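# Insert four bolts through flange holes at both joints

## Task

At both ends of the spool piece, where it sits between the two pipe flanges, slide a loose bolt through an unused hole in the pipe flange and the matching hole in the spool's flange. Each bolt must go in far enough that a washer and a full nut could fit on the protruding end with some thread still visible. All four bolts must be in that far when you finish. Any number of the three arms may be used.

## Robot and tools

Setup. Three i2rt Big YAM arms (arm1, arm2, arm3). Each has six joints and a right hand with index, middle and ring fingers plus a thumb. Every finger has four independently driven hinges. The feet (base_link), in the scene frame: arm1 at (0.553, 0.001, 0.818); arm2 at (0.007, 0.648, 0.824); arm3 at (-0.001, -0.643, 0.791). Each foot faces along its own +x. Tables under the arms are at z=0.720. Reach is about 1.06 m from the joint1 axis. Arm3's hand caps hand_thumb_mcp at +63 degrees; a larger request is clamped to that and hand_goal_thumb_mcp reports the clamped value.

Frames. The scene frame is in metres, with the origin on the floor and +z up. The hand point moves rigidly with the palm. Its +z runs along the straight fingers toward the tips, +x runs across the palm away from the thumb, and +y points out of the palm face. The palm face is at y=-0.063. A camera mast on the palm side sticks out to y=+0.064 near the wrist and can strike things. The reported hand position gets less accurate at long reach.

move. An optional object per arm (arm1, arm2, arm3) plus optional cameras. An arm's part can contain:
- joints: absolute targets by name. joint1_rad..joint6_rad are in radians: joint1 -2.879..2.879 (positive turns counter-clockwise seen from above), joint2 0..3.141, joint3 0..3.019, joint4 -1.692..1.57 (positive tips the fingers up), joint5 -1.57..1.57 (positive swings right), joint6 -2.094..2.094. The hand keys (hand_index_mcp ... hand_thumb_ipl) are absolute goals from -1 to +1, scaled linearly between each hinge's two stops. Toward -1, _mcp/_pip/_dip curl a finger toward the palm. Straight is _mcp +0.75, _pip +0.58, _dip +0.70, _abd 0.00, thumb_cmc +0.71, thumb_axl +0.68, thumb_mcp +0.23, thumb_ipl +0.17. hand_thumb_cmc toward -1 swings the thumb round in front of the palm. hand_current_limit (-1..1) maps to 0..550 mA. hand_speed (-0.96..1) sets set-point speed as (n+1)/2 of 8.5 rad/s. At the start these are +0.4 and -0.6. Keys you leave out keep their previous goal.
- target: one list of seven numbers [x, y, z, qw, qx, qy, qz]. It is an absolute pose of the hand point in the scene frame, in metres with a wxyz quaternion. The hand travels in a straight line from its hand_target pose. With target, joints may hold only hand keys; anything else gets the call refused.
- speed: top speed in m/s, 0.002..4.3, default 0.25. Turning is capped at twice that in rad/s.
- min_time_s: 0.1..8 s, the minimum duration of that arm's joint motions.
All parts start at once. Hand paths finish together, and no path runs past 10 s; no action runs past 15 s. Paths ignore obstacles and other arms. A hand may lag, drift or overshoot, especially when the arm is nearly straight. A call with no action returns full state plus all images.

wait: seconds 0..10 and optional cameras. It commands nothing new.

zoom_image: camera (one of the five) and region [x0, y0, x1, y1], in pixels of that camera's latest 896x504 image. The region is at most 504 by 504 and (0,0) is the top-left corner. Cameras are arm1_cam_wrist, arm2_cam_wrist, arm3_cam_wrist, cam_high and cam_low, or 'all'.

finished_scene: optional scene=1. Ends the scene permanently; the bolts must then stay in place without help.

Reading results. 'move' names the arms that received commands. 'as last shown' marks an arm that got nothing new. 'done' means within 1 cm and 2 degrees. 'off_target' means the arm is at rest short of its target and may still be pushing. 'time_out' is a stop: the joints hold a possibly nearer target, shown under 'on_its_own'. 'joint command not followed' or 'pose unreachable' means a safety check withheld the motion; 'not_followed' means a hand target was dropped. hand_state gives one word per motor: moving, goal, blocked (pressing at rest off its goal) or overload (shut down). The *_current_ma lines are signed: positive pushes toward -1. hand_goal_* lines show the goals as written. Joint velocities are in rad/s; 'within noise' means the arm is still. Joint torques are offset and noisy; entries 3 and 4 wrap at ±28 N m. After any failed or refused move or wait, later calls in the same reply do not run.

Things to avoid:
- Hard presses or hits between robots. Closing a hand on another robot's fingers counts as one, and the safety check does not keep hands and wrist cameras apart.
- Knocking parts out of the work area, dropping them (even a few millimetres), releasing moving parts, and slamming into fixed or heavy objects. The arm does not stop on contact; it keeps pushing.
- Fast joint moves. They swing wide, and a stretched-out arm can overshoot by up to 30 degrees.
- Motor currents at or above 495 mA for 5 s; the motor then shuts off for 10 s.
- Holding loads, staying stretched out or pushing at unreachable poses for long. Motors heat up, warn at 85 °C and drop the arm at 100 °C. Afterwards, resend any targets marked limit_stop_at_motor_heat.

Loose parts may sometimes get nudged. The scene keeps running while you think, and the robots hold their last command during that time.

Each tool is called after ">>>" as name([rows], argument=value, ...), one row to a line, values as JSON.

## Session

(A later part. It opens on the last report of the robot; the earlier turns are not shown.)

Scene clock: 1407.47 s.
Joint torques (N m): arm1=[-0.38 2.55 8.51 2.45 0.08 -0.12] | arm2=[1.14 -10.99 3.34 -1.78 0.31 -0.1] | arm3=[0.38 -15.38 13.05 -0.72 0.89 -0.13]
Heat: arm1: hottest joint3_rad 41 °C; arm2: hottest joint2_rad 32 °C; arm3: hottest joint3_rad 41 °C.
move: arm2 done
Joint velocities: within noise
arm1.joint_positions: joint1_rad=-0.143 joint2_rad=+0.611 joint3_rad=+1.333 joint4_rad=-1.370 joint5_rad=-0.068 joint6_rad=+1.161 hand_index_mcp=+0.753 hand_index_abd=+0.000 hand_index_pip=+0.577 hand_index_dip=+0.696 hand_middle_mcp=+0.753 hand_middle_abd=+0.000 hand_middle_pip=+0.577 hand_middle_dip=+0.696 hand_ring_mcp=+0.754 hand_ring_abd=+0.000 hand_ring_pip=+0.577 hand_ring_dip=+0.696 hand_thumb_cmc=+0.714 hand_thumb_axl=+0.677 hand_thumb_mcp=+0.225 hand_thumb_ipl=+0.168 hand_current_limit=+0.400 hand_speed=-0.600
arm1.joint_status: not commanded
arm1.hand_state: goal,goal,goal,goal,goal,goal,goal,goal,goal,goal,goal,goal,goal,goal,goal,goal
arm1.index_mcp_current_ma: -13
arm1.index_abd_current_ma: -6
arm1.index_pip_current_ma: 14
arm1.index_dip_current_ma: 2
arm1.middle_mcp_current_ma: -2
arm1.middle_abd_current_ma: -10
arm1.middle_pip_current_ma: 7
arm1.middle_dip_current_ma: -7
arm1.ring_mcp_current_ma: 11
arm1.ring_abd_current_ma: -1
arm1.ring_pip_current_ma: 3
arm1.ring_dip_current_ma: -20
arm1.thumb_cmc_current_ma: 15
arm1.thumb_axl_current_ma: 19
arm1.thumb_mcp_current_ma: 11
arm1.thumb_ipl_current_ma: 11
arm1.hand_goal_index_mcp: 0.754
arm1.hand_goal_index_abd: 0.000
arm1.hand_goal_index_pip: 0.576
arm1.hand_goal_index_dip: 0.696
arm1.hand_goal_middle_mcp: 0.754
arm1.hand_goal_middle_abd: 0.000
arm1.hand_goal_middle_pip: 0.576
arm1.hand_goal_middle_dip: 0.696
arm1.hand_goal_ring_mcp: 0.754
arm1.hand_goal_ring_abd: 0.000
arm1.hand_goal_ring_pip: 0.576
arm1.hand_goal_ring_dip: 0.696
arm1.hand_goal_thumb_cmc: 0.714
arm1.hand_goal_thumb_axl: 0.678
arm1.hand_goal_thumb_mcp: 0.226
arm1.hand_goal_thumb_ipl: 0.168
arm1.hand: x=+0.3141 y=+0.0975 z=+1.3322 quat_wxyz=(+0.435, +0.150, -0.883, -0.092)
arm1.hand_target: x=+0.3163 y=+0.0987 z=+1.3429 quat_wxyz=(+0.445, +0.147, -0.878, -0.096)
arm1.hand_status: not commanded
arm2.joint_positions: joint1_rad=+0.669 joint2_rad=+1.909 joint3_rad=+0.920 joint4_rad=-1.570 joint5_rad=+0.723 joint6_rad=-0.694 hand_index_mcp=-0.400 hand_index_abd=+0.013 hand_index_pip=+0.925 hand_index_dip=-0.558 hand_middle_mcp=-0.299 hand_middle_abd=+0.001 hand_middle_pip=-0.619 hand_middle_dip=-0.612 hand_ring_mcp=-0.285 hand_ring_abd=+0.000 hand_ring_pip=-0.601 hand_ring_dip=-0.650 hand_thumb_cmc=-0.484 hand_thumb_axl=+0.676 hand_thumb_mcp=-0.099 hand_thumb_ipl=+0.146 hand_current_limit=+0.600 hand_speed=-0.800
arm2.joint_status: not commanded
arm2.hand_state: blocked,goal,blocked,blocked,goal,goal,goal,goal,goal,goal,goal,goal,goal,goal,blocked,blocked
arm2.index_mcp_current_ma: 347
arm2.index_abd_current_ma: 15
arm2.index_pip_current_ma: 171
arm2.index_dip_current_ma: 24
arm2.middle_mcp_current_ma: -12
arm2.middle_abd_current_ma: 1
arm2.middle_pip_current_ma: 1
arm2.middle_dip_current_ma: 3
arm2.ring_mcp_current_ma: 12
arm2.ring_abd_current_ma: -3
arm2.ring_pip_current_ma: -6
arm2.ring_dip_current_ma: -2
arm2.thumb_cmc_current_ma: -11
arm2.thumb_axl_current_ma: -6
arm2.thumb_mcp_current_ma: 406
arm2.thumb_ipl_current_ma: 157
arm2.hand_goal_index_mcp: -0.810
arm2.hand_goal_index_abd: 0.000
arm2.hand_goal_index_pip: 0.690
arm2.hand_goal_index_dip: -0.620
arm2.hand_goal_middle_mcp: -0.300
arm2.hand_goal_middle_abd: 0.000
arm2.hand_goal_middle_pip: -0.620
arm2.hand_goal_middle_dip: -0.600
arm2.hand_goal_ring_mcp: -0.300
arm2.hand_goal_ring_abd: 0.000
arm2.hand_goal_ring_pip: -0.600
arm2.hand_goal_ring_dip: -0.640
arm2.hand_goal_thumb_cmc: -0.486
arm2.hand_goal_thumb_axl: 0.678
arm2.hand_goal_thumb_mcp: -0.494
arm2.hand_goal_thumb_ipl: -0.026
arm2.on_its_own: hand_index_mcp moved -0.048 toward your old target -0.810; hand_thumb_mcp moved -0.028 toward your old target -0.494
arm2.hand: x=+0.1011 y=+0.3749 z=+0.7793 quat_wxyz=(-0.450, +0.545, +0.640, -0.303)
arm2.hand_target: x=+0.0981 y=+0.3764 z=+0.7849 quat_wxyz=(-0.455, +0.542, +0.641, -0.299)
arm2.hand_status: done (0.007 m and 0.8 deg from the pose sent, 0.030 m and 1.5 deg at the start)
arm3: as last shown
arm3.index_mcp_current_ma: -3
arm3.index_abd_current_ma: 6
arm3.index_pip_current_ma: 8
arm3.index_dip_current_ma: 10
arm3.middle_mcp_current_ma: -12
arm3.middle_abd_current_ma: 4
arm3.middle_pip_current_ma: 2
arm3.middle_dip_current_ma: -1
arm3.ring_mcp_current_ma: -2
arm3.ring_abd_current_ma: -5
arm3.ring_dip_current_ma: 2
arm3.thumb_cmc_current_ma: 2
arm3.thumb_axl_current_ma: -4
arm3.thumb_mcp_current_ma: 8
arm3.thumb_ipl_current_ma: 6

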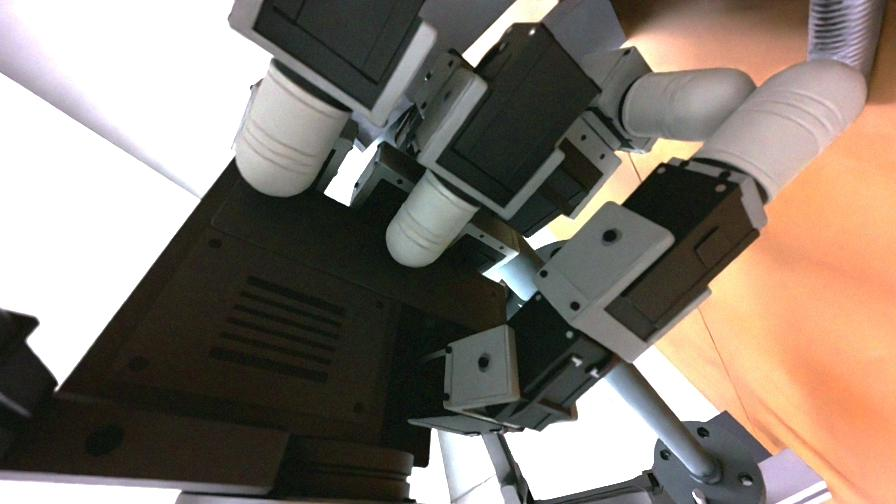

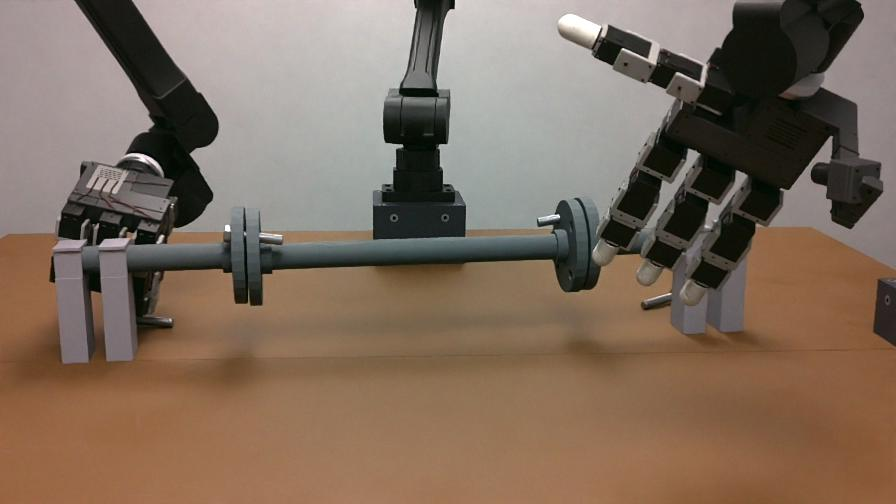

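>>> move(arm2={"joints": {"hand_index_mcp": -0.336, "hand_index_pip": 0.942, "hand_index_dip": -0.515, "hand_thumb_mcp": 0.06, "hand_thumb_ipl": 0.168}})

>>> move(arm2={"target": [0.098, 0.3765, 0.7445, 0.4546, -0.5413, -0.6407, 0.2986], "speed": 0.04}, cameras=["arm2_cam_wrist"])

>>> zoom_image(camera="arm2_cam_wrist", region=[560, 0, 896, 220])

Scene clock: 1443.93 s.
Joint torques (N m): arm1=[-0.38 2.61 8.53 2.45 0.08 -0.12] | arm2=[1.14 -11.05 3.36 -1.78 0.31 -0.1] | arm3=[0.32 -15.33 13.07 -0.72 0.89 -0.13]
Heat: arm1: hottest joint3_rad 41 °C; arm2: hottest joint2_rad 33 °C; arm3: hottest joint3_rad 42 °C.
move: arm2 off_target
Joint velocities: within noise
arm1, arm3: as last shown
arm1.index_abd_current_ma: -1
arm1.index_pip_current_ma: 3
arm1.index_dip_current_ma: 8
arm1.middle_mcp_current_ma: 5
arm1.middle_abd_current_ma: -8
arm1.middle_pip_current_ma: -2
arm1.middle_dip_current_ma: 8
arm1.ring_mcp_current_ma: 19
arm1.ring_abd_current_ma: 10
arm1.ring_pip_current_ma: -1
arm1.ring_dip_current_ma: -10
arm1.thumb_cmc_current_ma: 1
arm1.thumb_axl_current_ma: 2
arm1.thumb_mcp_current_ma: 5
arm1.thumb_ipl_current_ma: 9
arm2.joint_positions: joint1_rad=+0.669 joint2_rad=+1.909 joint3_rad=+0.920 joint4_rad=-1.570 joint5_rad=+0.723 joint6_rad=-0.694 hand_index_mcp=-0.382 hand_index_abd=+0.021 hand_index_pip=+0.941 hand_index_dip=-0.526 hand_middle_mcp=-0.299 hand_middle_abd=+0.001 hand_middle_pip=-0.619 hand_middle_dip=-0.612 hand_ring_mcp=-0.285 hand_ring_abd=+0.000 hand_ring_pip=-0.601 hand_ring_dip=-0.650 hand_thumb_cmc=-0.483 hand_thumb_axl=+0.679 hand_thumb_mcp=+0.047 hand_thumb_ipl=+0.173 hand_current_limit=+0.600 hand_speed=-0.800
arm2.joint_status: hand_index_mcp off_target (ended at -0.382, target -0.336); the others done
arm2.hand_state: blocked,blocked,goal,goal,goal,goal,goal,goal,goal,goal,goal,goal,goal,goal,goal,goal
arm2.index_mcp_current_ma: -24
arm2.index_abd_current_ma: 13
arm2.index_pip_current_ma: 4
arm2.index_dip_current_ma: -10
arm2.middle_mcp_current_ma: -7
arm2.middle_abd_current_ma: 2
arm2.middle_pip_current_ma: 5
arm2.middle_dip_current_ma: 3
arm2.ring_mcp_current_ma: 9
arm2.ring_abd_current_ma: -2
arm2.ring_pip_current_ma: -10
arm2.ring_dip_current_ma: -3
arm2.thumb_cmc_current_ma: -8
arm2.thumb_axl_current_ma: -7
arm2.thumb_mcp_current_ma: -17
arm2.thumb_ipl_current_ma: -4
arm2.hand_goal_index_mcp: -0.336
arm2.hand_goal_index_abd: 0.000
arm2.hand_goal_index_pip: 0.942
arm2.hand_goal_index_dip: -0.514
arm2.hand_goal_middle_mcp: -0.300
arm2.hand_goal_middle_abd: 0.000
arm2.hand_goal_middle_pip: -0.620
arm2.hand_goal_middle_dip: -0.600
arm2.hand_goal_ring_mcp: -0.300
arm2.hand_goal_ring_abd: 0.000
arm2.hand_goal_ring_pip: -0.600
arm2.hand_goal_ring_dip: -0.640
arm2.hand_goal_thumb_cmc: -0.486
arm2.hand_goal_thumb_axl: 0.678
arm2.hand_goal_thumb_mcp: 0.060
arm2.hand_goal_thumb_ipl: 0.168
arm2.hand: x=+0.1011 y=+0.3749 z=+0.7793 quat_wxyz=(-0.450, +0.545, +0.640, -0.303)
arm2.hand_target: x=+0.0981 y=+0.3764 z=+0.7849 quat_wxyz=(-0.455, +0.542, +0.641, -0.299)
arm2.hand_status: not commanded
arm3.index_mcp_current_ma: -6
arm3.index_abd_current_ma: 5
arm3.index_dip_current_ma: 6
arm3.middle_mcp_current_ma: -10
arm3.middle_abd_current_ma: 2
arm3.middle_pip_current_ma: 3
arm3.ring_mcp_current_ma: -5
arm3.ring_abd_current_ma: -9
arm3.ring_pip_current_ma: -7
arm3.ring_dip_current_ma: 5
arm3.thumb_cmc_current_ma: 3
arm3.thumb_axl_current_ma: -5
arm3.thumb_mcp_current_ma: 3
arm3.thumb_ipl_current_ma: 1
pictures: none

Scene clock: 1445.43 s.
Joint torques (N m): arm1=[-0.38 2.61 8.53 2.44 0.08 -0.12] | arm2=[1.14 -8.53 2.84 -0.34 0.1 -0.09] | arm3=[0.38 -15.38 13.04 -0.72 0.89 -0.13]
Heat: arm1: hottest joint3_rad 41 °C; arm2: hottest joint2_rad 33 °C; arm3: hottest joint3_rad 42 °C.
move: arm2 off_target
Joint velocities: within noise
arm1, arm3: as last shown
arm1.index_mcp_current_ma: 4
arm1.index_abd_current_ma: -12
arm1.index_pip_current_ma: 1
arm1.index_dip_current_ma: 2
arm1.middle_mcp_current_ma: -6
arm1.middle_abd_current_ma: -4
arm1.middle_pip_current_ma: 0
arm1.middle_dip_current_ma: -21
arm1.ring_mcp_current_ma: 25
arm1.ring_abd_current_ma: 17
arm1.ring_pip_current_ma: 6
arm1.ring_dip_current_ma: 2
arm1.thumb_axl_current_ma: 4
arm1.thumb_mcp_current_ma: -4
arm2.joint_positions: joint1_rad=+0.669 joint2_rad=+1.970 joint3_rad=+0.920 joint4_rad=-1.501 joint5_rad=+0.726 joint6_rad=-0.694 hand_index_mcp=-0.359 hand_index_abd=+0.012 hand_index_pip=+0.943 hand_index_dip=-0.556 hand_middle_mcp=-0.299 hand_middle_abd=+0.001 hand_middle_pip=-0.619 hand_middle_dip=-0.612 hand_ring_mcp=-0.285 hand_ring_abd=+0.000 hand_ring_pip=-0.601 hand_ring_dip=-0.650 hand_thumb_cmc=-0.484 hand_thumb_axl=+0.679 hand_thumb_mcp=+0.047 hand_thumb_ipl=+0.173 hand_current_limit=+0.600 hand_speed=-0.800
arm2.joint_status: not commanded
arm2.hand_state: blocked,goal,goal,blocked,goal,goal,goal,goal,goal,goal,goal,goal,goal,goal,goal,goal
arm2.index_mcp_current_ma: -7
arm2.index_abd_current_ma: 5
arm2.index_pip_current_ma: 2
arm2.index_dip_current_ma: -31
arm2.middle_mcp_current_ma: -4
arm2.middle_abd_current_ma: 3
arm2.middle_pip_current_ma: 1
arm2.middle_dip_current_ma: 6
arm2.ring_mcp_current_ma: 12
arm2.ring_abd_current_ma: -8
arm2.ring_pip_current_ma: -2
arm2.ring_dip_current_ma: -2
arm2.thumb_cmc_current_ma: -13
arm2.thumb_axl_current_ma: -5
arm2.thumb_mcp_current_ma: -13
arm2.thumb_ipl_current_ma: -7
arm2.hand_goal_index_mcp: -0.336
arm2.hand_goal_index_abd: 0.000
arm2.hand_goal_index_pip: 0.942
arm2.hand_goal_index_dip: -0.514
arm2.hand_goal_middle_mcp: -0.300
arm2.hand_goal_middle_abd: 0.000
arm2.hand_goal_middle_pip: -0.620
arm2.hand_goal_middle_dip: -0.600
arm2.hand_goal_ring_mcp: -0.300
arm2.hand_goal_ring_abd: 0.000
arm2.hand_goal_ring_pip: -0.600
arm2.hand_goal_ring_dip: -0.640
arm2.hand_goal_thumb_cmc: -0.486
arm2.hand_goal_thumb_axl: 0.678
arm2.hand_goal_thumb_mcp: 0.060
arm2.hand_goal_thumb_ipl: 0.168
arm2.on_its_own: hand_index_mcp moved +0.024 toward your old target -0.336
arm2.hand: x=+0.1017 y=+0.3728 z=+0.7541 quat_wxyz=(-0.447, +0.546, +0.640, -0.305)
arm2.hand_target: x=+0.0981 y=+0.3766 z=+0.7449 quat_wxyz=(-0.455, +0.542, +0.641, -0.299)
arm2.hand_status: off_target (0.011 m and 1.2 deg from the pose sent, 0.035 m and 0.7 deg at the start)
arm3.index_mcp_current_ma: -3
arm3.index_abd_current_ma: 3
arm3.index_pip_current_ma: 10
arm3.index_dip_current_ma: 7
arm3.middle_abd_current_ma: -1
arm3.middle_pip_current_ma: -2
arm3.middle_dip_current_ma: 4
arm3.ring_mcp_current_ma: -1
arm3.ring_abd_current_ma: -14
arm3.ring_pip_current_ma: -5
arm3.ring_dip_current_ma: 2
arm3.thumb_cmc_current_ma: 4
arm3.thumb_axl_current_ma: -2
arm3.thumb_mcp_current_ma: 5
arm3.thumb_ipl_current_ma: 6

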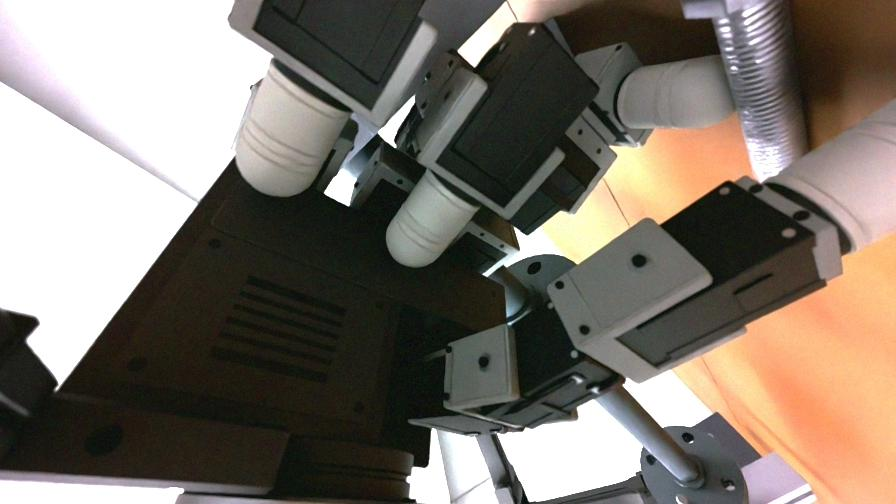

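Scaled by 1.500.

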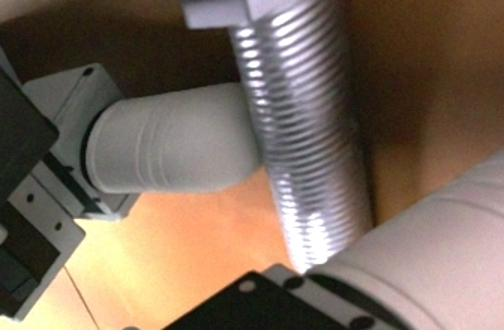

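>>> move(arm2={"joints": {"hand_index_dip": -0.60, "hand_index_mcp": -0.32}}, cameras=["arm2_cam_wrist"])

>>> move(arm2={"target": [0.098, 0.3765, 0.7425, 0.4546, -0.5413, -0.6407, 0.2986], "speed": 0.04}, cameras=["arm2_cam_wrist"])

>>> move(arm2={"joints": {"hand_thumb_mcp": -0.14}}, cameras=["arm2_cam_wrist"])

>>> zoom_image(camera="arm2_cam_wrist", region=[560, 0, 896, 220])

Scene clock: 1458.17 s.
Joint torques (N m): arm1=[-0.38 2.55 8.53 2.47 0.08 -0.12] | arm2=[1.2 -8.53 2.85 -0.42 0.11 -0.09] | arm3=[0.32 -15.33 13.07 -0.72 0.89 -0.13]
Heat: arm1: hottest joint3_rad 41 °C; arm2: hottest joint2_rad 33 °C; arm3: hottest joint3_rad 42 °C.
move: arm2 off_target
Joint velocities: within noise
arm1, arm3: as last shown
arm1.index_mcp_current_ma: -12
arm1.index_abd_current_ma: 8
arm1.index_pip_current_ma: 8
arm1.index_dip_current_ma: 8
arm1.middle_mcp_current_ma: 2
arm1.middle_abd_current_ma: 1
arm1.middle_pip_current_ma: -23
arm1.middle_dip_current_ma: -7
arm1.ring_mcp_current_ma: 3
arm1.ring_abd_current_ma: 11
arm1.ring_pip_current_ma: 9
arm1.ring_dip_current_ma: -1
arm1.thumb_cmc_current_ma: -13
arm1.thumb_axl_current_ma: -2
arm1.thumb_mcp_current_ma: -1
arm1.thumb_ipl_current_ma: -15
arm2.joint_positions: joint1_rad=+0.669 joint2_rad=+1.970 joint3_rad=+0.920 joint4_rad=-1.500 joint5_rad=+0.726 joint6_rad=-0.694 hand_index_mcp=-0.359 hand_index_abd=+0.020 hand_index_pip=+0.945 hand_index_dip=-0.584 hand_middle_mcp=-0.299 hand_middle_abd=+0.001 hand_middle_pip=-0.619 hand_middle_dip=-0.612 hand_ring_mcp=-0.285 hand_ring_abd=+0.000 hand_ring_pip=-0.601 hand_ring_dip=-0.650 hand_thumb_cmc=-0.486 hand_thumb_axl=+0.679 hand_thumb_mcp=+0.047 hand_thumb_ipl=+0.170 hand_current_limit=+0.600 hand_speed=-0.800
arm2.joint_status: hand_index_mcp off_target (ended at -0.359, target -0.320); the others done
arm2.hand_state: blocked,goal,goal,goal,goal,goal,goal,goal,goal,goal,goal,goal,goal,goal,goal,goal
arm2.index_mcp_current_ma: -17
arm2.index_abd_current_ma: 9
arm2.index_pip_current_ma: 4
arm2.index_dip_current_ma: -2
arm2.middle_mcp_current_ma: -10
arm2.middle_abd_current_ma: 2
arm2.middle_pip_current_ma: 3
arm2.middle_dip_current_ma: -5
arm2.ring_mcp_current_ma: 9
arm2.ring_abd_current_ma: -5
arm2.ring_pip_current_ma: -11
arm2.ring_dip_current_ma: 0
arm2.thumb_cmc_current_ma: -7
arm2.thumb_axl_current_ma: 5
arm2.thumb_mcp_current_ma: -19
arm2.thumb_ipl_current_ma: -11
arm2.hand_goal_index_mcp: -0.320
arm2.hand_goal_index_abd: 0.000
arm2.hand_goal_index_pip: 0.942
arm2.hand_goal_index_dip: -0.600
arm2.hand_goal_middle_mcp: -0.300
arm2.hand_goal_middle_abd: 0.000
arm2.hand_goal_middle_pip: -0.620
arm2.hand_goal_middle_dip: -0.600
arm2.hand_goal_ring_mcp: -0.300
arm2.hand_goal_ring_abd: 0.000
arm2.hand_goal_ring_pip: -0.600
arm2.hand_goal_ring_dip: -0.640
arm2.hand_goal_thumb_cmc: -0.486
arm2.hand_goal_thumb_axl: 0.678
arm2.hand_goal_thumb_mcp: 0.060
arm2.hand_goal_thumb_ipl: 0.168
arm2.hand: x=+0.1019 y=+0.3725 z=+0.7538 quat_wxyz=(-0.446, +0.546, +0.640, -0.305)
arm2.hand_target: x=+0.0981 y=+0.3766 z=+0.7449 quat_wxyz=(-0.455, +0.542, +0.641, -0.299)
arm2.hand_status: not commanded
arm3.index_mcp_current_ma: -1
arm3.index_abd_current_ma: 5
arm3.index_pip_current_ma: 11
arm3.index_dip_current_ma: 0
arm3.middle_mcp_current_ma: -13
arm3.middle_abd_current_ma: 4
arm3.middle_pip_current_ma: 6
arm3.middle_dip_current_ma: 0
arm3.ring_mcp_current_ma: 1
arm3.ring_abd_current_ma: -9
arm3.ring_pip_current_ma: -11
arm3.thumb_cmc_current_ma: 0
arm3.thumb_axl_current_ma: 3
arm3.thumb_ipl_current_ma: 8

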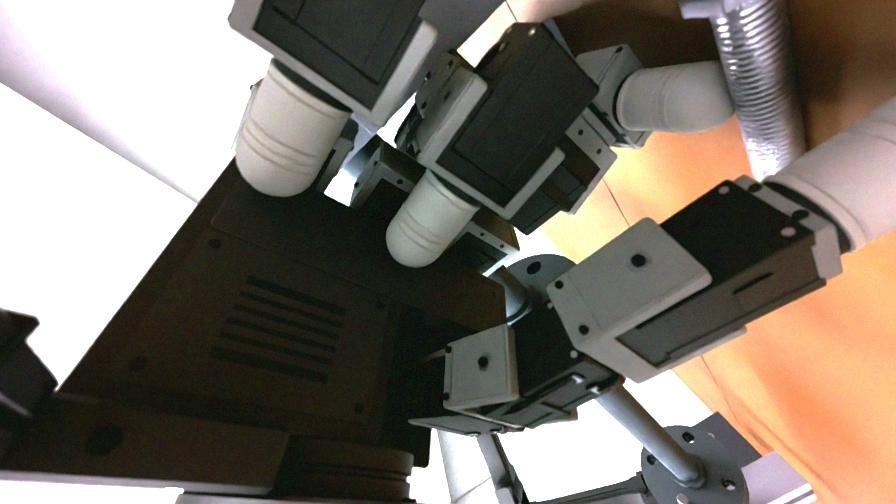

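Scene clock: 1459.13 s.
Joint torques (N m): arm1=[-0.38 2.55 8.51 2.47 0.08 -0.12] | arm2=[1.14 -8.18 2.85 -0.31 0.1 -0.09] | arm3=[0.32 -15.33 13.05 -0.72 0.89 -0.13]
Heat: arm1: hottest joint3_rad 41 °C; arm2: hottest joint2_rad 33 °C; arm3: hottest joint3_rad 42 °C.
move: arm2 off_target
Joint velocities: within noise
arm1, arm3: as last shown
arm1.index_mcp_current_ma: -4
arm1.index_abd_current_ma: 2
arm1.index_pip_current_ma: 3
arm1.index_dip_current_ma: 7
arm1.middle_abd_current_ma: -17
arm1.middle_pip_current_ma: 4
arm1.middle_dip_current_ma: 1
arm1.ring_mcp_current_ma: -1
arm1.ring_abd_current_ma: -5
arm1.ring_pip_current_ma: 1
arm1.ring_dip_current_ma: -9
arm1.thumb_cmc_current_ma: -5
arm1.thumb_axl_current_ma: 2
arm1.thumb_mcp_current_ma: -6
arm1.thumb_ipl_current_ma: -4
arm2.joint_positions: joint1_rad=+0.669 joint2_rad=+1.970 joint3_rad=+0.920 joint4_rad=-1.497 joint5_rad=+0.726 joint6_rad=-0.694 hand_index_mcp=-0.358 hand_index_abd=+0.020 hand_index_pip=+0.945 hand_index_dip=-0.584 hand_middle_mcp=-0.299 hand_middle_abd=+0.001 hand_middle_pip=-0.619 hand_middle_dip=-0.612 hand_ring_mcp=-0.285 hand_ring_abd=+0.000 hand_ring_pip=-0.601 hand_ring_dip=-0.650 hand_thumb_cmc=-0.489 hand_thumb_axl=+0.676 hand_thumb_mcp=+0.047 hand_thumb_ipl=+0.169 hand_current_limit=+0.600 hand_speed=-0.800
arm2.joint_status: not commanded
arm2.hand_state: blocked,goal,goal,goal,goal,goal,goal,goal,goal,goal,goal,goal,goal,goal,goal,goal
arm2.index_mcp_current_ma: -12
arm2.index_abd_current_ma: 13
arm2.index_pip_current_ma: 6
arm2.index_dip_current_ma: -6
arm2.middle_mcp_current_ma: -10
arm2.middle_abd_current_ma: 5
arm2.middle_pip_current_ma: 2
arm2.middle_dip_current_ma: 7
arm2.ring_mcp_current_ma: 10
arm2.ring_abd_current_ma: -9
arm2.ring_pip_current_ma: -8
arm2.ring_dip_current_ma: -1
arm2.thumb_cmc_current_ma: -12
arm2.thumb_axl_current_ma: -3
arm2.thumb_mcp_current_ma: -16
arm2.thumb_ipl_current_ma: -15
arm2.hand_goal_index_mcp: -0.320
arm2.hand_goal_index_abd: 0.000
arm2.hand_goal_index_pip: 0.942
arm2.hand_goal_index_dip: -0.600
arm2.hand_goal_middle_mcp: -0.300
arm2.hand_goal_middle_abd: 0.000
arm2.hand_goal_middle_pip: -0.620
arm2.hand_goal_middle_dip: -0.600
arm2.hand_goal_ring_mcp: -0.300
arm2.hand_goal_ring_abd: 0.000
arm2.hand_goal_ring_pip: -0.600
arm2.hand_goal_ring_dip: -0.640
arm2.hand_goal_thumb_cmc: -0.486
arm2.hand_goal_thumb_axl: 0.678
arm2.hand_goal_thumb_mcp: 0.060
arm2.hand_goal_thumb_ipl: 0.168
arm2.hand: x=+0.1022 y=+0.3722 z=+0.7535 quat_wxyz=(-0.445, +0.547, +0.640, -0.305)
arm2.hand_target: x=+0.0981 y=+0.3766 z=+0.7430 quat_wxyz=(-0.455, +0.542, +0.641, -0.299)
arm2.hand_status: off_target (0.013 m and 1.5 deg from the pose sent, 0.013 m and 1.3 deg at the start)
arm3.index_abd_current_ma: 2
arm3.index_pip_current_ma: 14
arm3.index_dip_current_ma: 2
arm3.middle_mcp_current_ma: -10
arm3.middle_abd_current_ma: 1
arm3.middle_pip_current_ma: 7
arm3.middle_dip_current_ma: 2
arm3.ring_mcp_current_ma: -2
arm3.ring_abd_current_ma: -6
arm3.ring_pip_current_ma: -8
arm3.ring_dip_current_ma: 1
arm3.thumb_cmc_current_ma: 6
arm3.thumb_axl_current_ma: -4
arm3.thumb_mcp_current_ma: -1
arm3.thumb_ipl_current_ma: 4

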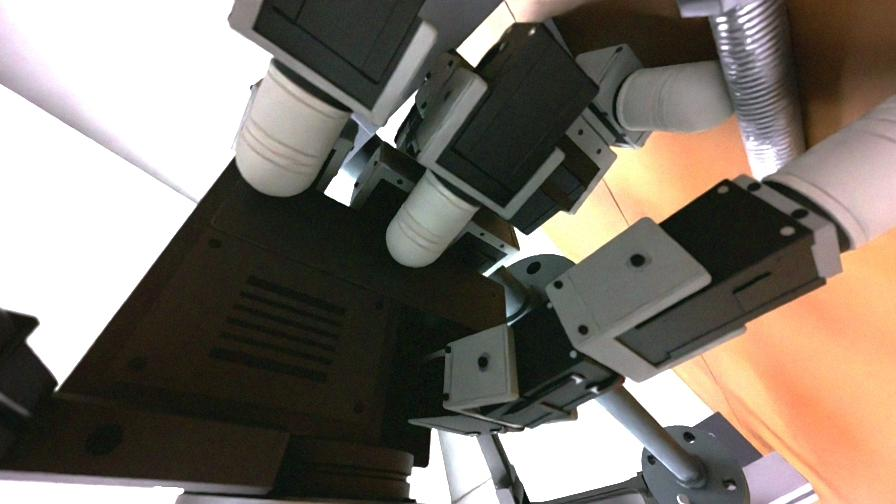

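Scene clock: 1459.93 s.
Joint torques (N m): arm1=[-0.32 2.55 8.51 2.47 0.08 -0.12] | arm2=[1.2 -8.18 2.85 -0.4 0.09 -0.09] | arm3=[0.38 -15.33 13.08 -0.72 0.9 -0.12]
Heat: arm1: hottest joint3_rad 41 °C; arm2: hottest joint2_rad 33 °C; arm3: hottest joint3_rad 42 °C.
move: arm2 off_target
Joint velocities: within noise
arm1: as last shown
arm1.index_mcp_current_ma: -1
arm1.index_abd_current_ma: -11
arm1.index_pip_current_ma: -10
arm1.index_dip_current_ma: 2
arm1.middle_mcp_current_ma: -7
arm1.middle_abd_current_ma: 10
arm1.middle_pip_current_ma: -4
arm1.middle_dip_current_ma: -6
arm1.ring_mcp_current_ma: 8
arm1.ring_abd_current_ma: 11
arm1.ring_pip_current_ma: -2
arm1.ring_dip_current_ma: -22
arm1.thumb_cmc_current_ma: -6
arm1.thumb_axl_current_ma: -7
arm1.thumb_mcp_current_ma: -7
arm1.thumb_ipl_current_ma: 7
arm2.joint_positions: joint1_rad=+0.669 joint2_rad=+1.970 joint3_rad=+0.920 joint4_rad=-1.495 joint5_rad=+0.727 joint6_rad=-0.694 hand_index_mcp=-0.345 hand_index_abd=+0.020 hand_index_pip=+0.937 hand_index_dip=-0.587 hand_middle_mcp=-0.299 hand_middle_abd=+0.001 hand_middle_pip=-0.619 hand_middle_dip=-0.612 hand_ring_mcp=-0.285 hand_ring_abd=+0.000 hand_ring_pip=-0.601 hand_ring_dip=-0.650 hand_thumb_cmc=-0.492 hand_thumb_axl=+0.676 hand_thumb_mcp=+0.025 hand_thumb_ipl=+0.199 hand_current_limit=+0.600 hand_speed=-0.800
arm2.joint_status: hand_thumb_mcp off_target (ended at +0.025, target -0.140)
arm2.hand_state: blocked,goal,goal,goal,goal,goal,goal,goal,goal,goal,goal,goal,goal,goal,blocked,blocked
arm2.index_mcp_current_ma: -4
arm2.index_abd_current_ma: 13
arm2.index_pip_current_ma: 4
arm2.index_dip_current_ma: -3
arm2.middle_mcp_current_ma: -12
arm2.middle_abd_current_ma: 3
arm2.middle_pip_current_ma: 0
arm2.middle_dip_current_ma: 3
arm2.ring_mcp_current_ma: 8
arm2.ring_abd_current_ma: -4
arm2.ring_pip_current_ma: -10
arm2.ring_dip_current_ma: -3
arm2.thumb_cmc_current_ma: -10
arm2.thumb_axl_current_ma: -1
arm2.thumb_mcp_current_ma: 139
arm2.thumb_ipl_current_ma: 12
arm2.hand_goal_index_mcp: -0.320
arm2.hand_goal_index_abd: 0.000
arm2.hand_goal_index_pip: 0.942
arm2.hand_goal_index_dip: -0.600
arm2.hand_goal_middle_mcp: -0.300
arm2.hand_goal_middle_abd: 0.000
arm2.hand_goal_middle_pip: -0.620
arm2.hand_goal_middle_dip: -0.600
arm2.hand_goal_ring_mcp: -0.300
arm2.hand_goal_ring_abd: 0.000
arm2.hand_goal_ring_pip: -0.600
arm2.hand_goal_ring_dip: -0.640
arm2.hand_goal_thumb_cmc: -0.486
arm2.hand_goal_thumb_axl: 0.678
arm2.hand_goal_thumb_mcp: -0.140
arm2.hand_goal_thumb_ipl: 0.168
arm2.hand: x=+0.1024 y=+0.3718 z=+0.7532 quat_wxyz=(-0.444, +0.547, +0.640, -0.306)
arm2.hand_target: x=+0.0980 y=+0.3766 z=+0.7430 quat_wxyz=(-0.455, +0.542, +0.641, -0.299)
arm2.hand_status: not commanded
arm3.joint_positions: joint1_rad=+0.795 joint2_rad=+1.802 joint3_rad=+1.581 joint4_rad=-1.588 joint5_rad=+0.637 joint6_rad=-0.438 hand_index_mcp=+0.740 hand_index_abd=-0.009 hand_index_pip=+0.571 hand_index_dip=+0.696 hand_middle_mcp=+0.741 hand_middle_abd=-0.008 hand_middle_pip=+0.568 hand_middle_dip=+0.696 hand_ring_mcp=+0.742 hand_ring_abd=-0.007 hand_ring_pip=+0.565 hand_ring_dip=+0.693 hand_thumb_cmc=+0.707 hand_thumb_axl=+0.677 hand_thumb_mcp=+0.220 hand_thumb_ipl=+0.168 hand_current_limit=+0.400 hand_speed=-0.600
arm3.joint_status: not commanded
arm3.hand_state: goal,goal,goal,goal,goal,goal,goal,goal,goal,goal,goal,goal,goal,goal,goal,goal
arm3.index_mcp_current_ma: -1
arm3.index_abd_current_ma: 7
arm3.index_pip_current_ma: 10
arm3.index_dip_current_ma: 5
arm3.middle_mcp_current_ma: -8
arm3.middle_abd_current_ma: 2
arm3.middle_pip_current_ma: 10
arm3.middle_dip_current_ma: -1
arm3.ring_mcp_current_ma: -5
arm3.ring_abd_current_ma: -8
arm3.ring_pip_current_ma: -7
arm3.ring_dip_current_ma: 2
arm3.thumb_cmc_current_ma: 1
arm3.thumb_axl_current_ma: -2
arm3.thumb_mcp_current_ma: 2
arm3.thumb_ipl_current_ma: 9
arm3.hand_goal_index_mcp: 0.754
arm3.hand_goal_index_abd: 0.000
arm3.hand_goal_index_pip: 0.576
arm3.hand_goal_index_dip: 0.696
arm3.hand_goal_middle_mcp: 0.754
arm3.hand_goal_middle_abd: 0.000
arm3.hand_goal_middle_pip: 0.576
arm3.hand_goal_middle_dip: 0.696
arm3.hand_goal_ring_mcp: 0.754
arm3.hand_goal_ring_abd: 0.000
arm3.hand_goal_ring_pip: 0.576
arm3.hand_goal_ring_dip: 0.696
arm3.hand_goal_thumb_cmc: 0.714
arm3.hand_goal_thumb_axl: 0.678
arm3.hand_goal_thumb_mcp: 0.226
arm3.hand_goal_thumb_ipl: 0.168
arm3.hand: x=-0.3545 y=-0.1756 z=+0.9563 quat_wxyz=(+0.326, -0.579, +0.746, -0.053)
arm3.hand_target: x=-0.3657 y=-0.1697 z=+0.9769 quat_wxyz=(+0.325, -0.581, +0.745, -0.035)
arm3.hand_status: not commanded

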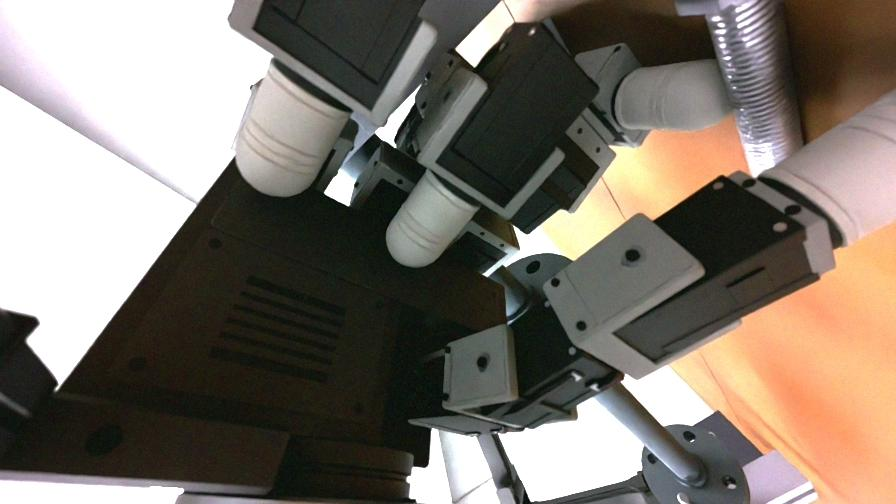

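Scaled by 1.500.

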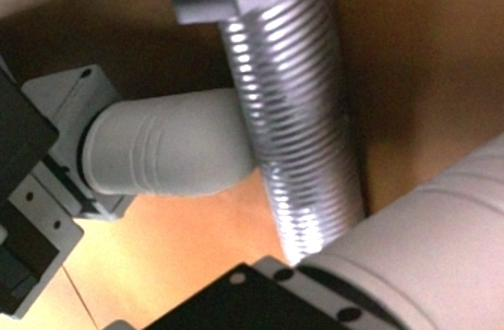

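>>> move(arm2={"joints": {"hand_thumb_mcp": 0.06, "hand_index_mcp": -0.336, "hand_index_dip": -0.515}})

>>> move(arm2={"target": [0.096, 0.3775, 0.775, 0.4546, -0.5413, -0.6407, 0.2986], "speed": 0.05})

>>> move(arm2={"target": [0.096, 0.3775, 0.7485, 0.4546, -0.5413, -0.6407, 0.2986], "speed": 0.04}, cameras=["arm2_cam_wrist"])

>>> zoom_image(camera="arm2_cam_wrist", region=[560, 0, 896, 220])

Scene clock: 1510.37 s.
Joint torques (N m): arm1=[-0.38 2.61 8.51 2.45 0.08 -0.12] | arm2=[1.2 -8.18 2.86 -0.39 0.03 -0.09] | arm3=[0.32 -15.33 13.05 -0.72 0.89 -0.13]
Heat: arm1: hottest joint3_rad 41 °C; arm2: hottest joint2_rad 32 °C; arm3: hottest joint3_rad 42 °C.
move: arm2 off_target
Joint velocities: within noise
arm1, arm3: as last shown
arm1.index_mcp_current_ma: 3
arm1.index_abd_current_ma: -9
arm1.index_pip_current_ma: -1
arm1.index_dip_current_ma: 3
arm1.middle_mcp_current_ma: 0
arm1.middle_abd_current_ma: 8
arm1.middle_pip_current_ma: 4
arm1.middle_dip_current_ma: -10
arm1.ring_mcp_current_ma: 9
arm1.ring_abd_current_ma: 10
arm1.ring_pip_current_ma: 0
arm1.ring_dip_current_ma: 3
arm1.thumb_cmc_current_ma: -5
arm1.thumb_axl_current_ma: 24
arm1.thumb_mcp_current_ma: 15
arm1.thumb_ipl_current_ma: 0
arm2.joint_positions: joint1_rad=+0.669 joint2_rad=+1.970 joint3_rad=+0.920 joint4_rad=-1.495 joint5_rad=+0.728 joint6_rad=-0.694 hand_index_mcp=-0.352 hand_index_abd=+0.015 hand_index_pip=+0.934 hand_index_dip=-0.571 hand_middle_mcp=-0.300 hand_middle_abd=+0.001 hand_middle_pip=-0.619 hand_middle_dip=-0.612 hand_ring_mcp=-0.285 hand_ring_abd=+0.000 hand_ring_pip=-0.601 hand_ring_dip=-0.650 hand_thumb_cmc=-0.495 hand_thumb_axl=+0.676 hand_thumb_mcp=+0.046 hand_thumb_ipl=+0.174 hand_current_limit=+0.600 hand_speed=-0.800
arm2.joint_status: hand_index_dip off_target (ended at -0.571, target -0.515); the others done
arm2.hand_state: goal,goal,goal,blocked,goal,goal,goal,goal,goal,goal,goal,goal,goal,goal,goal,goal
arm2.index_mcp_current_ma: -5
arm2.index_abd_current_ma: 9
arm2.index_pip_current_ma: -1
arm2.index_dip_current_ma: -31
arm2.middle_mcp_current_ma: -11
arm2.middle_abd_current_ma: 3
arm2.middle_pip_current_ma: 5
arm2.middle_dip_current_ma: 2
arm2.ring_mcp_current_ma: 11
arm2.ring_abd_current_ma: -9
arm2.ring_pip_current_ma: -5
arm2.ring_dip_current_ma: -2
arm2.thumb_cmc_current_ma: -15
arm2.thumb_axl_current_ma: -4
arm2.thumb_mcp_current_ma: -11
arm2.thumb_ipl_current_ma: -6
arm2.hand_goal_index_mcp: -0.336
arm2.hand_goal_index_abd: 0.000
arm2.hand_goal_index_pip: 0.942
arm2.hand_goal_index_dip: -0.514
arm2.hand_goal_middle_mcp: -0.300
arm2.hand_goal_middle_abd: 0.000
arm2.hand_goal_middle_pip: -0.620
arm2.hand_goal_middle_dip: -0.600
arm2.hand_goal_ring_mcp: -0.300
arm2.hand_goal_ring_abd: 0.000
arm2.hand_goal_ring_pip: -0.600
arm2.hand_goal_ring_dip: -0.640
arm2.hand_goal_thumb_cmc: -0.486
arm2.hand_goal_thumb_axl: 0.678
arm2.hand_goal_thumb_mcp: 0.060
arm2.hand_goal_thumb_ipl: 0.168
arm2.hand: x=+0.1022 y=+0.3716 z=+0.7533 quat_wxyz=(-0.444, +0.547, +0.640, -0.306)
arm2.hand_target: x=+0.0980 y=+0.3766 z=+0.7430 quat_wxyz=(-0.455, +0.542, +0.641, -0.299)
arm2.hand_status: not commanded
arm3.index_mcp_current_ma: -3
arm3.index_abd_current_ma: 0
arm3.index_pip_current_ma: 13
arm3.index_dip_current_ma: 8
arm3.middle_mcp_current_ma: -10
arm3.middle_abd_current_ma: 6
arm3.middle_pip_current_ma: -1
arm3.middle_dip_current_ma: 2
arm3.ring_mcp_current_ma: -3
arm3.ring_abd_current_ma: -9
arm3.ring_pip_current_ma: -11
arm3.ring_dip_current_ma: 6
arm3.thumb_cmc_current_ma: 6
arm3.thumb_axl_current_ma: -4
arm3.thumb_mcp_current_ma: 5
arm3.thumb_ipl_current_ma: 3
pictures: none

Scene clock: 1511.50 s.
Joint torques (N m): arm1=[-0.38 2.61 8.53 2.45 0.08 -0.12] | arm2=[0.97 -10.87 2.69 -1.87 0.15 -0.11] | arm3=[0.38 -15.38 13.05 -0.7 0.89 -0.13]
Heat: arm1: hottest joint3_rad 41 °C; arm2: hottest joint2_rad 32 °C; arm3: hottest joint3_rad 42 °C.
move: arm2 done
Joint velocities: within noise
arm1, arm3: as last shown
arm1.index_mcp_current_ma: -4
arm1.index_abd_current_ma: -18
arm1.index_pip_current_ma: 19
arm1.index_dip_current_ma: 4
arm1.middle_mcp_current_ma: -2
arm1.middle_abd_current_ma: 6
arm1.middle_pip_current_ma: 0
arm1.middle_dip_current_ma: -9
arm1.ring_mcp_current_ma: 15
arm1.ring_abd_current_ma: 13
arm1.ring_pip_current_ma: 2
arm1.ring_dip_current_ma: 0
arm1.thumb_cmc_current_ma: 5
arm1.thumb_axl_current_ma: 13
arm1.thumb_mcp_current_ma: 3
arm1.thumb_ipl_current_ma: -13
arm2.joint_positions: joint1_rad=+0.668 joint2_rad=+1.926 joint3_rad=+0.919 joint4_rad=-1.538 joint5_rad=+0.728 joint6_rad=-0.694 hand_index_mcp=-0.352 hand_index_abd=+0.020 hand_index_pip=+0.934 hand_index_dip=-0.526 hand_middle_mcp=-0.299 hand_middle_abd=+0.001 hand_middle_pip=-0.619 hand_middle_dip=-0.612 hand_ring_mcp=-0.285 hand_ring_abd=+0.000 hand_ring_pip=-0.601 hand_ring_dip=-0.650 hand_thumb_cmc=-0.489 hand_thumb_axl=+0.677 hand_thumb_mcp=+0.046 hand_thumb_ipl=+0.173 hand_current_limit=+0.600 hand_speed=-0.800
arm2.joint_status: not commanded
arm2.hand_state: goal,goal,goal,goal,goal,goal,goal,goal,goal,goal,goal,goal,goal,goal,goal,goal
arm2.index_mcp_current_ma: -4
arm2.index_abd_current_ma: 11
arm2.index_pip_current_ma: -1
arm2.index_dip_current_ma: -9
arm2.middle_mcp_current_ma: -10
arm2.middle_abd_current_ma: 7
arm2.middle_pip_current_ma: 0
arm2.middle_dip_current_ma: 7
arm2.ring_mcp_current_ma: 10
arm2.ring_abd_current_ma: -6
arm2.ring_pip_current_ma: -5
arm2.ring_dip_current_ma: 0
arm2.thumb_cmc_current_ma: -2
arm2.thumb_axl_current_ma: -9
arm2.thumb_mcp_current_ma: -13
arm2.thumb_ipl_current_ma: -4
arm2.hand_goal_index_mcp: -0.336
arm2.hand_goal_index_abd: 0.000
arm2.hand_goal_index_pip: 0.942
arm2.hand_goal_index_dip: -0.514
arm2.hand_goal_middle_mcp: -0.300
arm2.hand_goal_middle_abd: 0.000
arm2.hand_goal_middle_pip: -0.620
arm2.hand_goal_middle_dip: -0.600
arm2.hand_goal_ring_mcp: -0.300
arm2.hand_goal_ring_abd: 0.000
arm2.hand_goal_ring_pip: -0.600
arm2.hand_goal_ring_dip: -0.640
arm2.hand_goal_thumb_cmc: -0.486
arm2.hand_goal_thumb_axl: 0.678
arm2.hand_goal_thumb_mcp: 0.060
arm2.hand_goal_thumb_ipl: 0.168
arm2.on_its_own: hand_index_dip moved +0.045 to your old target -0.515
arm2.hand: x=+0.1019 y=+0.3717 z=+0.7705 quat_wxyz=(-0.444, +0.547, +0.640, -0.306)
arm2.hand_target: x=+0.0961 y=+0.3775 z=+0.7749 quat_wxyz=(-0.455, +0.542, +0.641, -0.299)
arm2.hand_status: done (0.009 m and 1.6 deg from the pose sent, 0.023 m and 1.6 deg at the start)
arm3.index_abd_current_ma: 9
arm3.index_pip_current_ma: 6
arm3.index_dip_current_ma: 10
arm3.middle_mcp_current_ma: -9
arm3.middle_abd_current_ma: 2
arm3.middle_pip_current_ma: 3
arm3.middle_dip_current_ma: -2
arm3.ring_mcp_current_ma: -1
arm3.ring_abd_current_ma: -8
arm3.ring_pip_current_ma: -8
arm3.thumb_cmc_current_ma: 5
arm3.thumb_axl_current_ma: -1
arm3.thumb_mcp_current_ma: 3
arm3.thumb_ipl_current_ma: 4
pictures: none

Scene clock: 1512.67 s.
Joint torques (N m): arm1=[-0.32 2.55 8.51 2.45 0.08 -0.12] | arm2=[1.08 -8.94 2.54 -0.73 0.03 -0.11] | arm3=[0.38 -15.33 13.05 -0.73 0.89 -0.13]
Heat: arm1: hottest joint3_rad 41 °C; arm2: hottest joint2_rad 32 °C; arm3: hottest joint3_rad 42 °C.
move: arm2 done
Joint velocities: within noise
arm1.joint_positions: joint1_rad=-0.143 joint2_rad=+0.611 joint3_rad=+1.333 joint4_rad=-1.370 joint5_rad=-0.068 joint6_rad=+1.161 hand_index_mcp=+0.753 hand_index_abd=+0.000 hand_index_pip=+0.577 hand_index_dip=+0.696 hand_middle_mcp=+0.753 hand_middle_abd=+0.000 hand_middle_pip=+0.577 hand_middle_dip=+0.696 hand_ring_mcp=+0.754 hand_ring_abd=+0.000 hand_ring_pip=+0.577 hand_ring_dip=+0.696 hand_thumb_cmc=+0.714 hand_thumb_axl=+0.677 hand_thumb_mcp=+0.225 hand_thumb_ipl=+0.168 hand_current_limit=+0.400 hand_speed=-0.600
arm1.joint_status: not commanded
arm1.hand_state: goal,goal,goal,goal,goal,goal,goal,goal,goal,goal,goal,goal,goal,goal,goal,goal
arm1.index_mcp_current_ma: -5
arm1.index_abd_current_ma: -7
arm1.index_pip_current_ma: 3
arm1.index_dip_current_ma: 5
arm1.middle_mcp_current_ma: 11
arm1.middle_abd_current_ma: 1
arm1.middle_pip_current_ma: -9
arm1.middle_dip_current_ma: -5
arm1.ring_mcp_current_ma: -15
arm1.ring_abd_current_ma: 11
arm1.ring_pip_current_ma: 14
arm1.ring_dip_current_ma: 1
arm1.thumb_cmc_current_ma: 10
arm1.thumb_axl_current_ma: 2
arm1.thumb_mcp_current_ma: 30
arm1.thumb_ipl_current_ma: 5
arm1.hand_goal_index_mcp: 0.754
arm1.hand_goal_index_abd: 0.000
arm1.hand_goal_index_pip: 0.576
arm1.hand_goal_index_dip: 0.696
arm1.hand_goal_middle_mcp: 0.754
arm1.hand_goal_middle_abd: 0.000
arm1.hand_goal_middle_pip: 0.576
arm1.hand_goal_middle_dip: 0.696
arm1.hand_goal_ring_mcp: 0.754
arm1.hand_goal_ring_abd: 0.000
arm1.hand_goal_ring_pip: 0.576
arm1.hand_goal_ring_dip: 0.696
arm1.hand_goal_thumb_cmc: 0.714
arm1.hand_goal_thumb_axl: 0.678
arm1.hand_goal_thumb_mcp: 0.226
arm1.hand_goal_thumb_ipl: 0.168
arm1.hand: x=+0.3141 y=+0.0975 z=+1.3322 quat_wxyz=(+0.435, +0.150, -0.883, -0.092)
arm1.hand_target: x=+0.3163 y=+0.0987 z=+1.3429 quat_wxyz=(+0.445, +0.147, -0.878, -0.096)
arm1.hand_status: not commanded
arm2.joint_positions: joint1_rad=+0.668 joint2_rad=+1.964 joint3_rad=+0.917 joint4_rad=-1.497 joint5_rad=+0.731 joint6_rad=-0.694 hand_index_mcp=-0.349 hand_index_abd=+0.018 hand_index_pip=+0.933 hand_index_dip=-0.538 hand_middle_mcp=-0.300 hand_middle_abd=+0.001 hand_middle_pip=-0.619 hand_middle_dip=-0.612 hand_ring_mcp=-0.285 hand_ring_abd=+0.000 hand_ring_pip=-0.601 hand_ring_dip=-0.650 hand_thumb_cmc=-0.489 hand_thumb_axl=+0.677 hand_thumb_mcp=+0.046 hand_thumb_ipl=+0.173 hand_current_limit=+0.600 hand_speed=-0.800
arm2.joint_status: not commanded
arm2.hand_state: goal,goal,goal,blocked,goal,goal,goal,goal,goal,goal,goal,goal,goal,goal,goal,goal
arm2.index_mcp_current_ma: 6
arm2.index_abd_current_ma: 11
arm2.index_pip_current_ma: 4
arm2.index_dip_current_ma: -17
arm2.middle_mcp_current_ma: -5
arm2.middle_abd_current_ma: 3
arm2.middle_pip_current_ma: 4
arm2.middle_dip_current_ma: 5
arm2.ring_mcp_current_ma: 7
arm2.ring_abd_current_ma: -2
arm2.ring_pip_current_ma: -4
arm2.ring_dip_current_ma: 0
arm2.thumb_cmc_current_ma: -10
arm2.thumb_axl_current_ma: 0
arm2.thumb_mcp_current_ma: -14
arm2.thumb_ipl_current_ma: -3
arm2.hand_goal_index_mcp: -0.336
arm2.hand_goal_index_abd: 0.000
arm2.hand_goal_index_pip: 0.942
arm2.hand_goal_index_dip: -0.514
arm2.hand_goal_middle_mcp: -0.300
arm2.hand_goal_middle_abd: 0.000
arm2.hand_goal_middle_pip: -0.620
arm2.hand_goal_middle_dip: -0.600
arm2.hand_goal_ring_mcp: -0.300
arm2.hand_goal_ring_abd: 0.000
arm2.hand_goal_ring_pip: -0.600
arm2.hand_goal_ring_dip: -0.640
arm2.hand_goal_thumb_cmc: -0.486
arm2.hand_goal_thumb_axl: 0.678
arm2.hand_goal_thumb_mcp: 0.060
arm2.hand_goal_thumb_ipl: 0.168
arm2.hand: x=+0.1014 y=+0.3716 z=+0.7552 quat_wxyz=(-0.444, +0.547, +0.640, -0.307)
arm2.hand_target: x=+0.0960 y=+0.3776 z=+0.7488 quat_wxyz=(-0.455, +0.542, +0.641, -0.299)
arm2.hand_status: done (0.010 m and 1.7 deg from the pose sent, 0.023 m and 1.6 deg at the start)
arm3: as last shown
arm3.index_mcp_current_ma: -2
arm3.index_abd_current_ma: 4
arm3.index_pip_current_ma: 3
arm3.index_dip_current_ma: 9
arm3.middle_mcp_current_ma: -10
arm3.middle_abd_current_ma: -1
arm3.middle_pip_current_ma: 5
arm3.ring_mcp_current_ma: 1
arm3.ring_abd_current_ma: -7
arm3.ring_pip_current_ma: -5
arm3.ring_dip_current_ma: 4
arm3.thumb_cmc_current_ma: 3
arm3.thumb_axl_current_ma: 3

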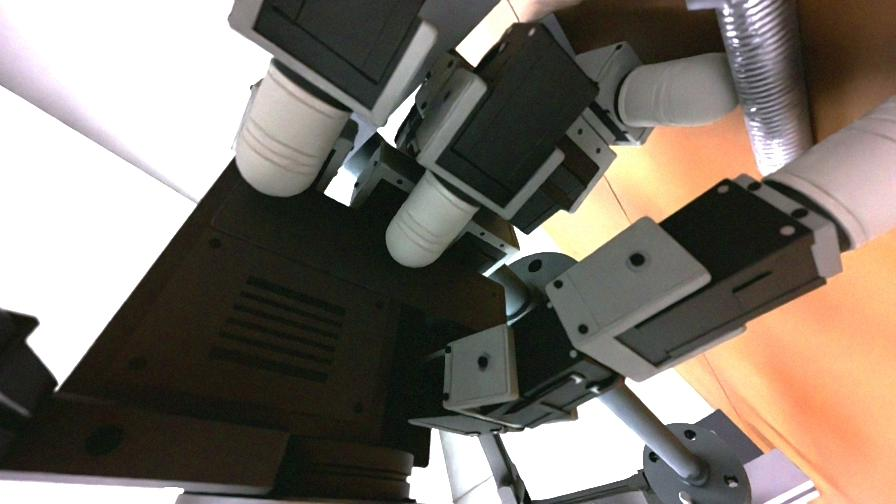

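Scaled by 1.500.

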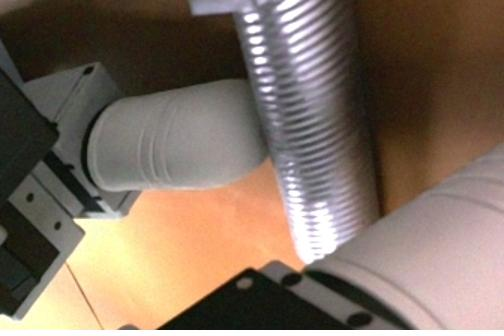

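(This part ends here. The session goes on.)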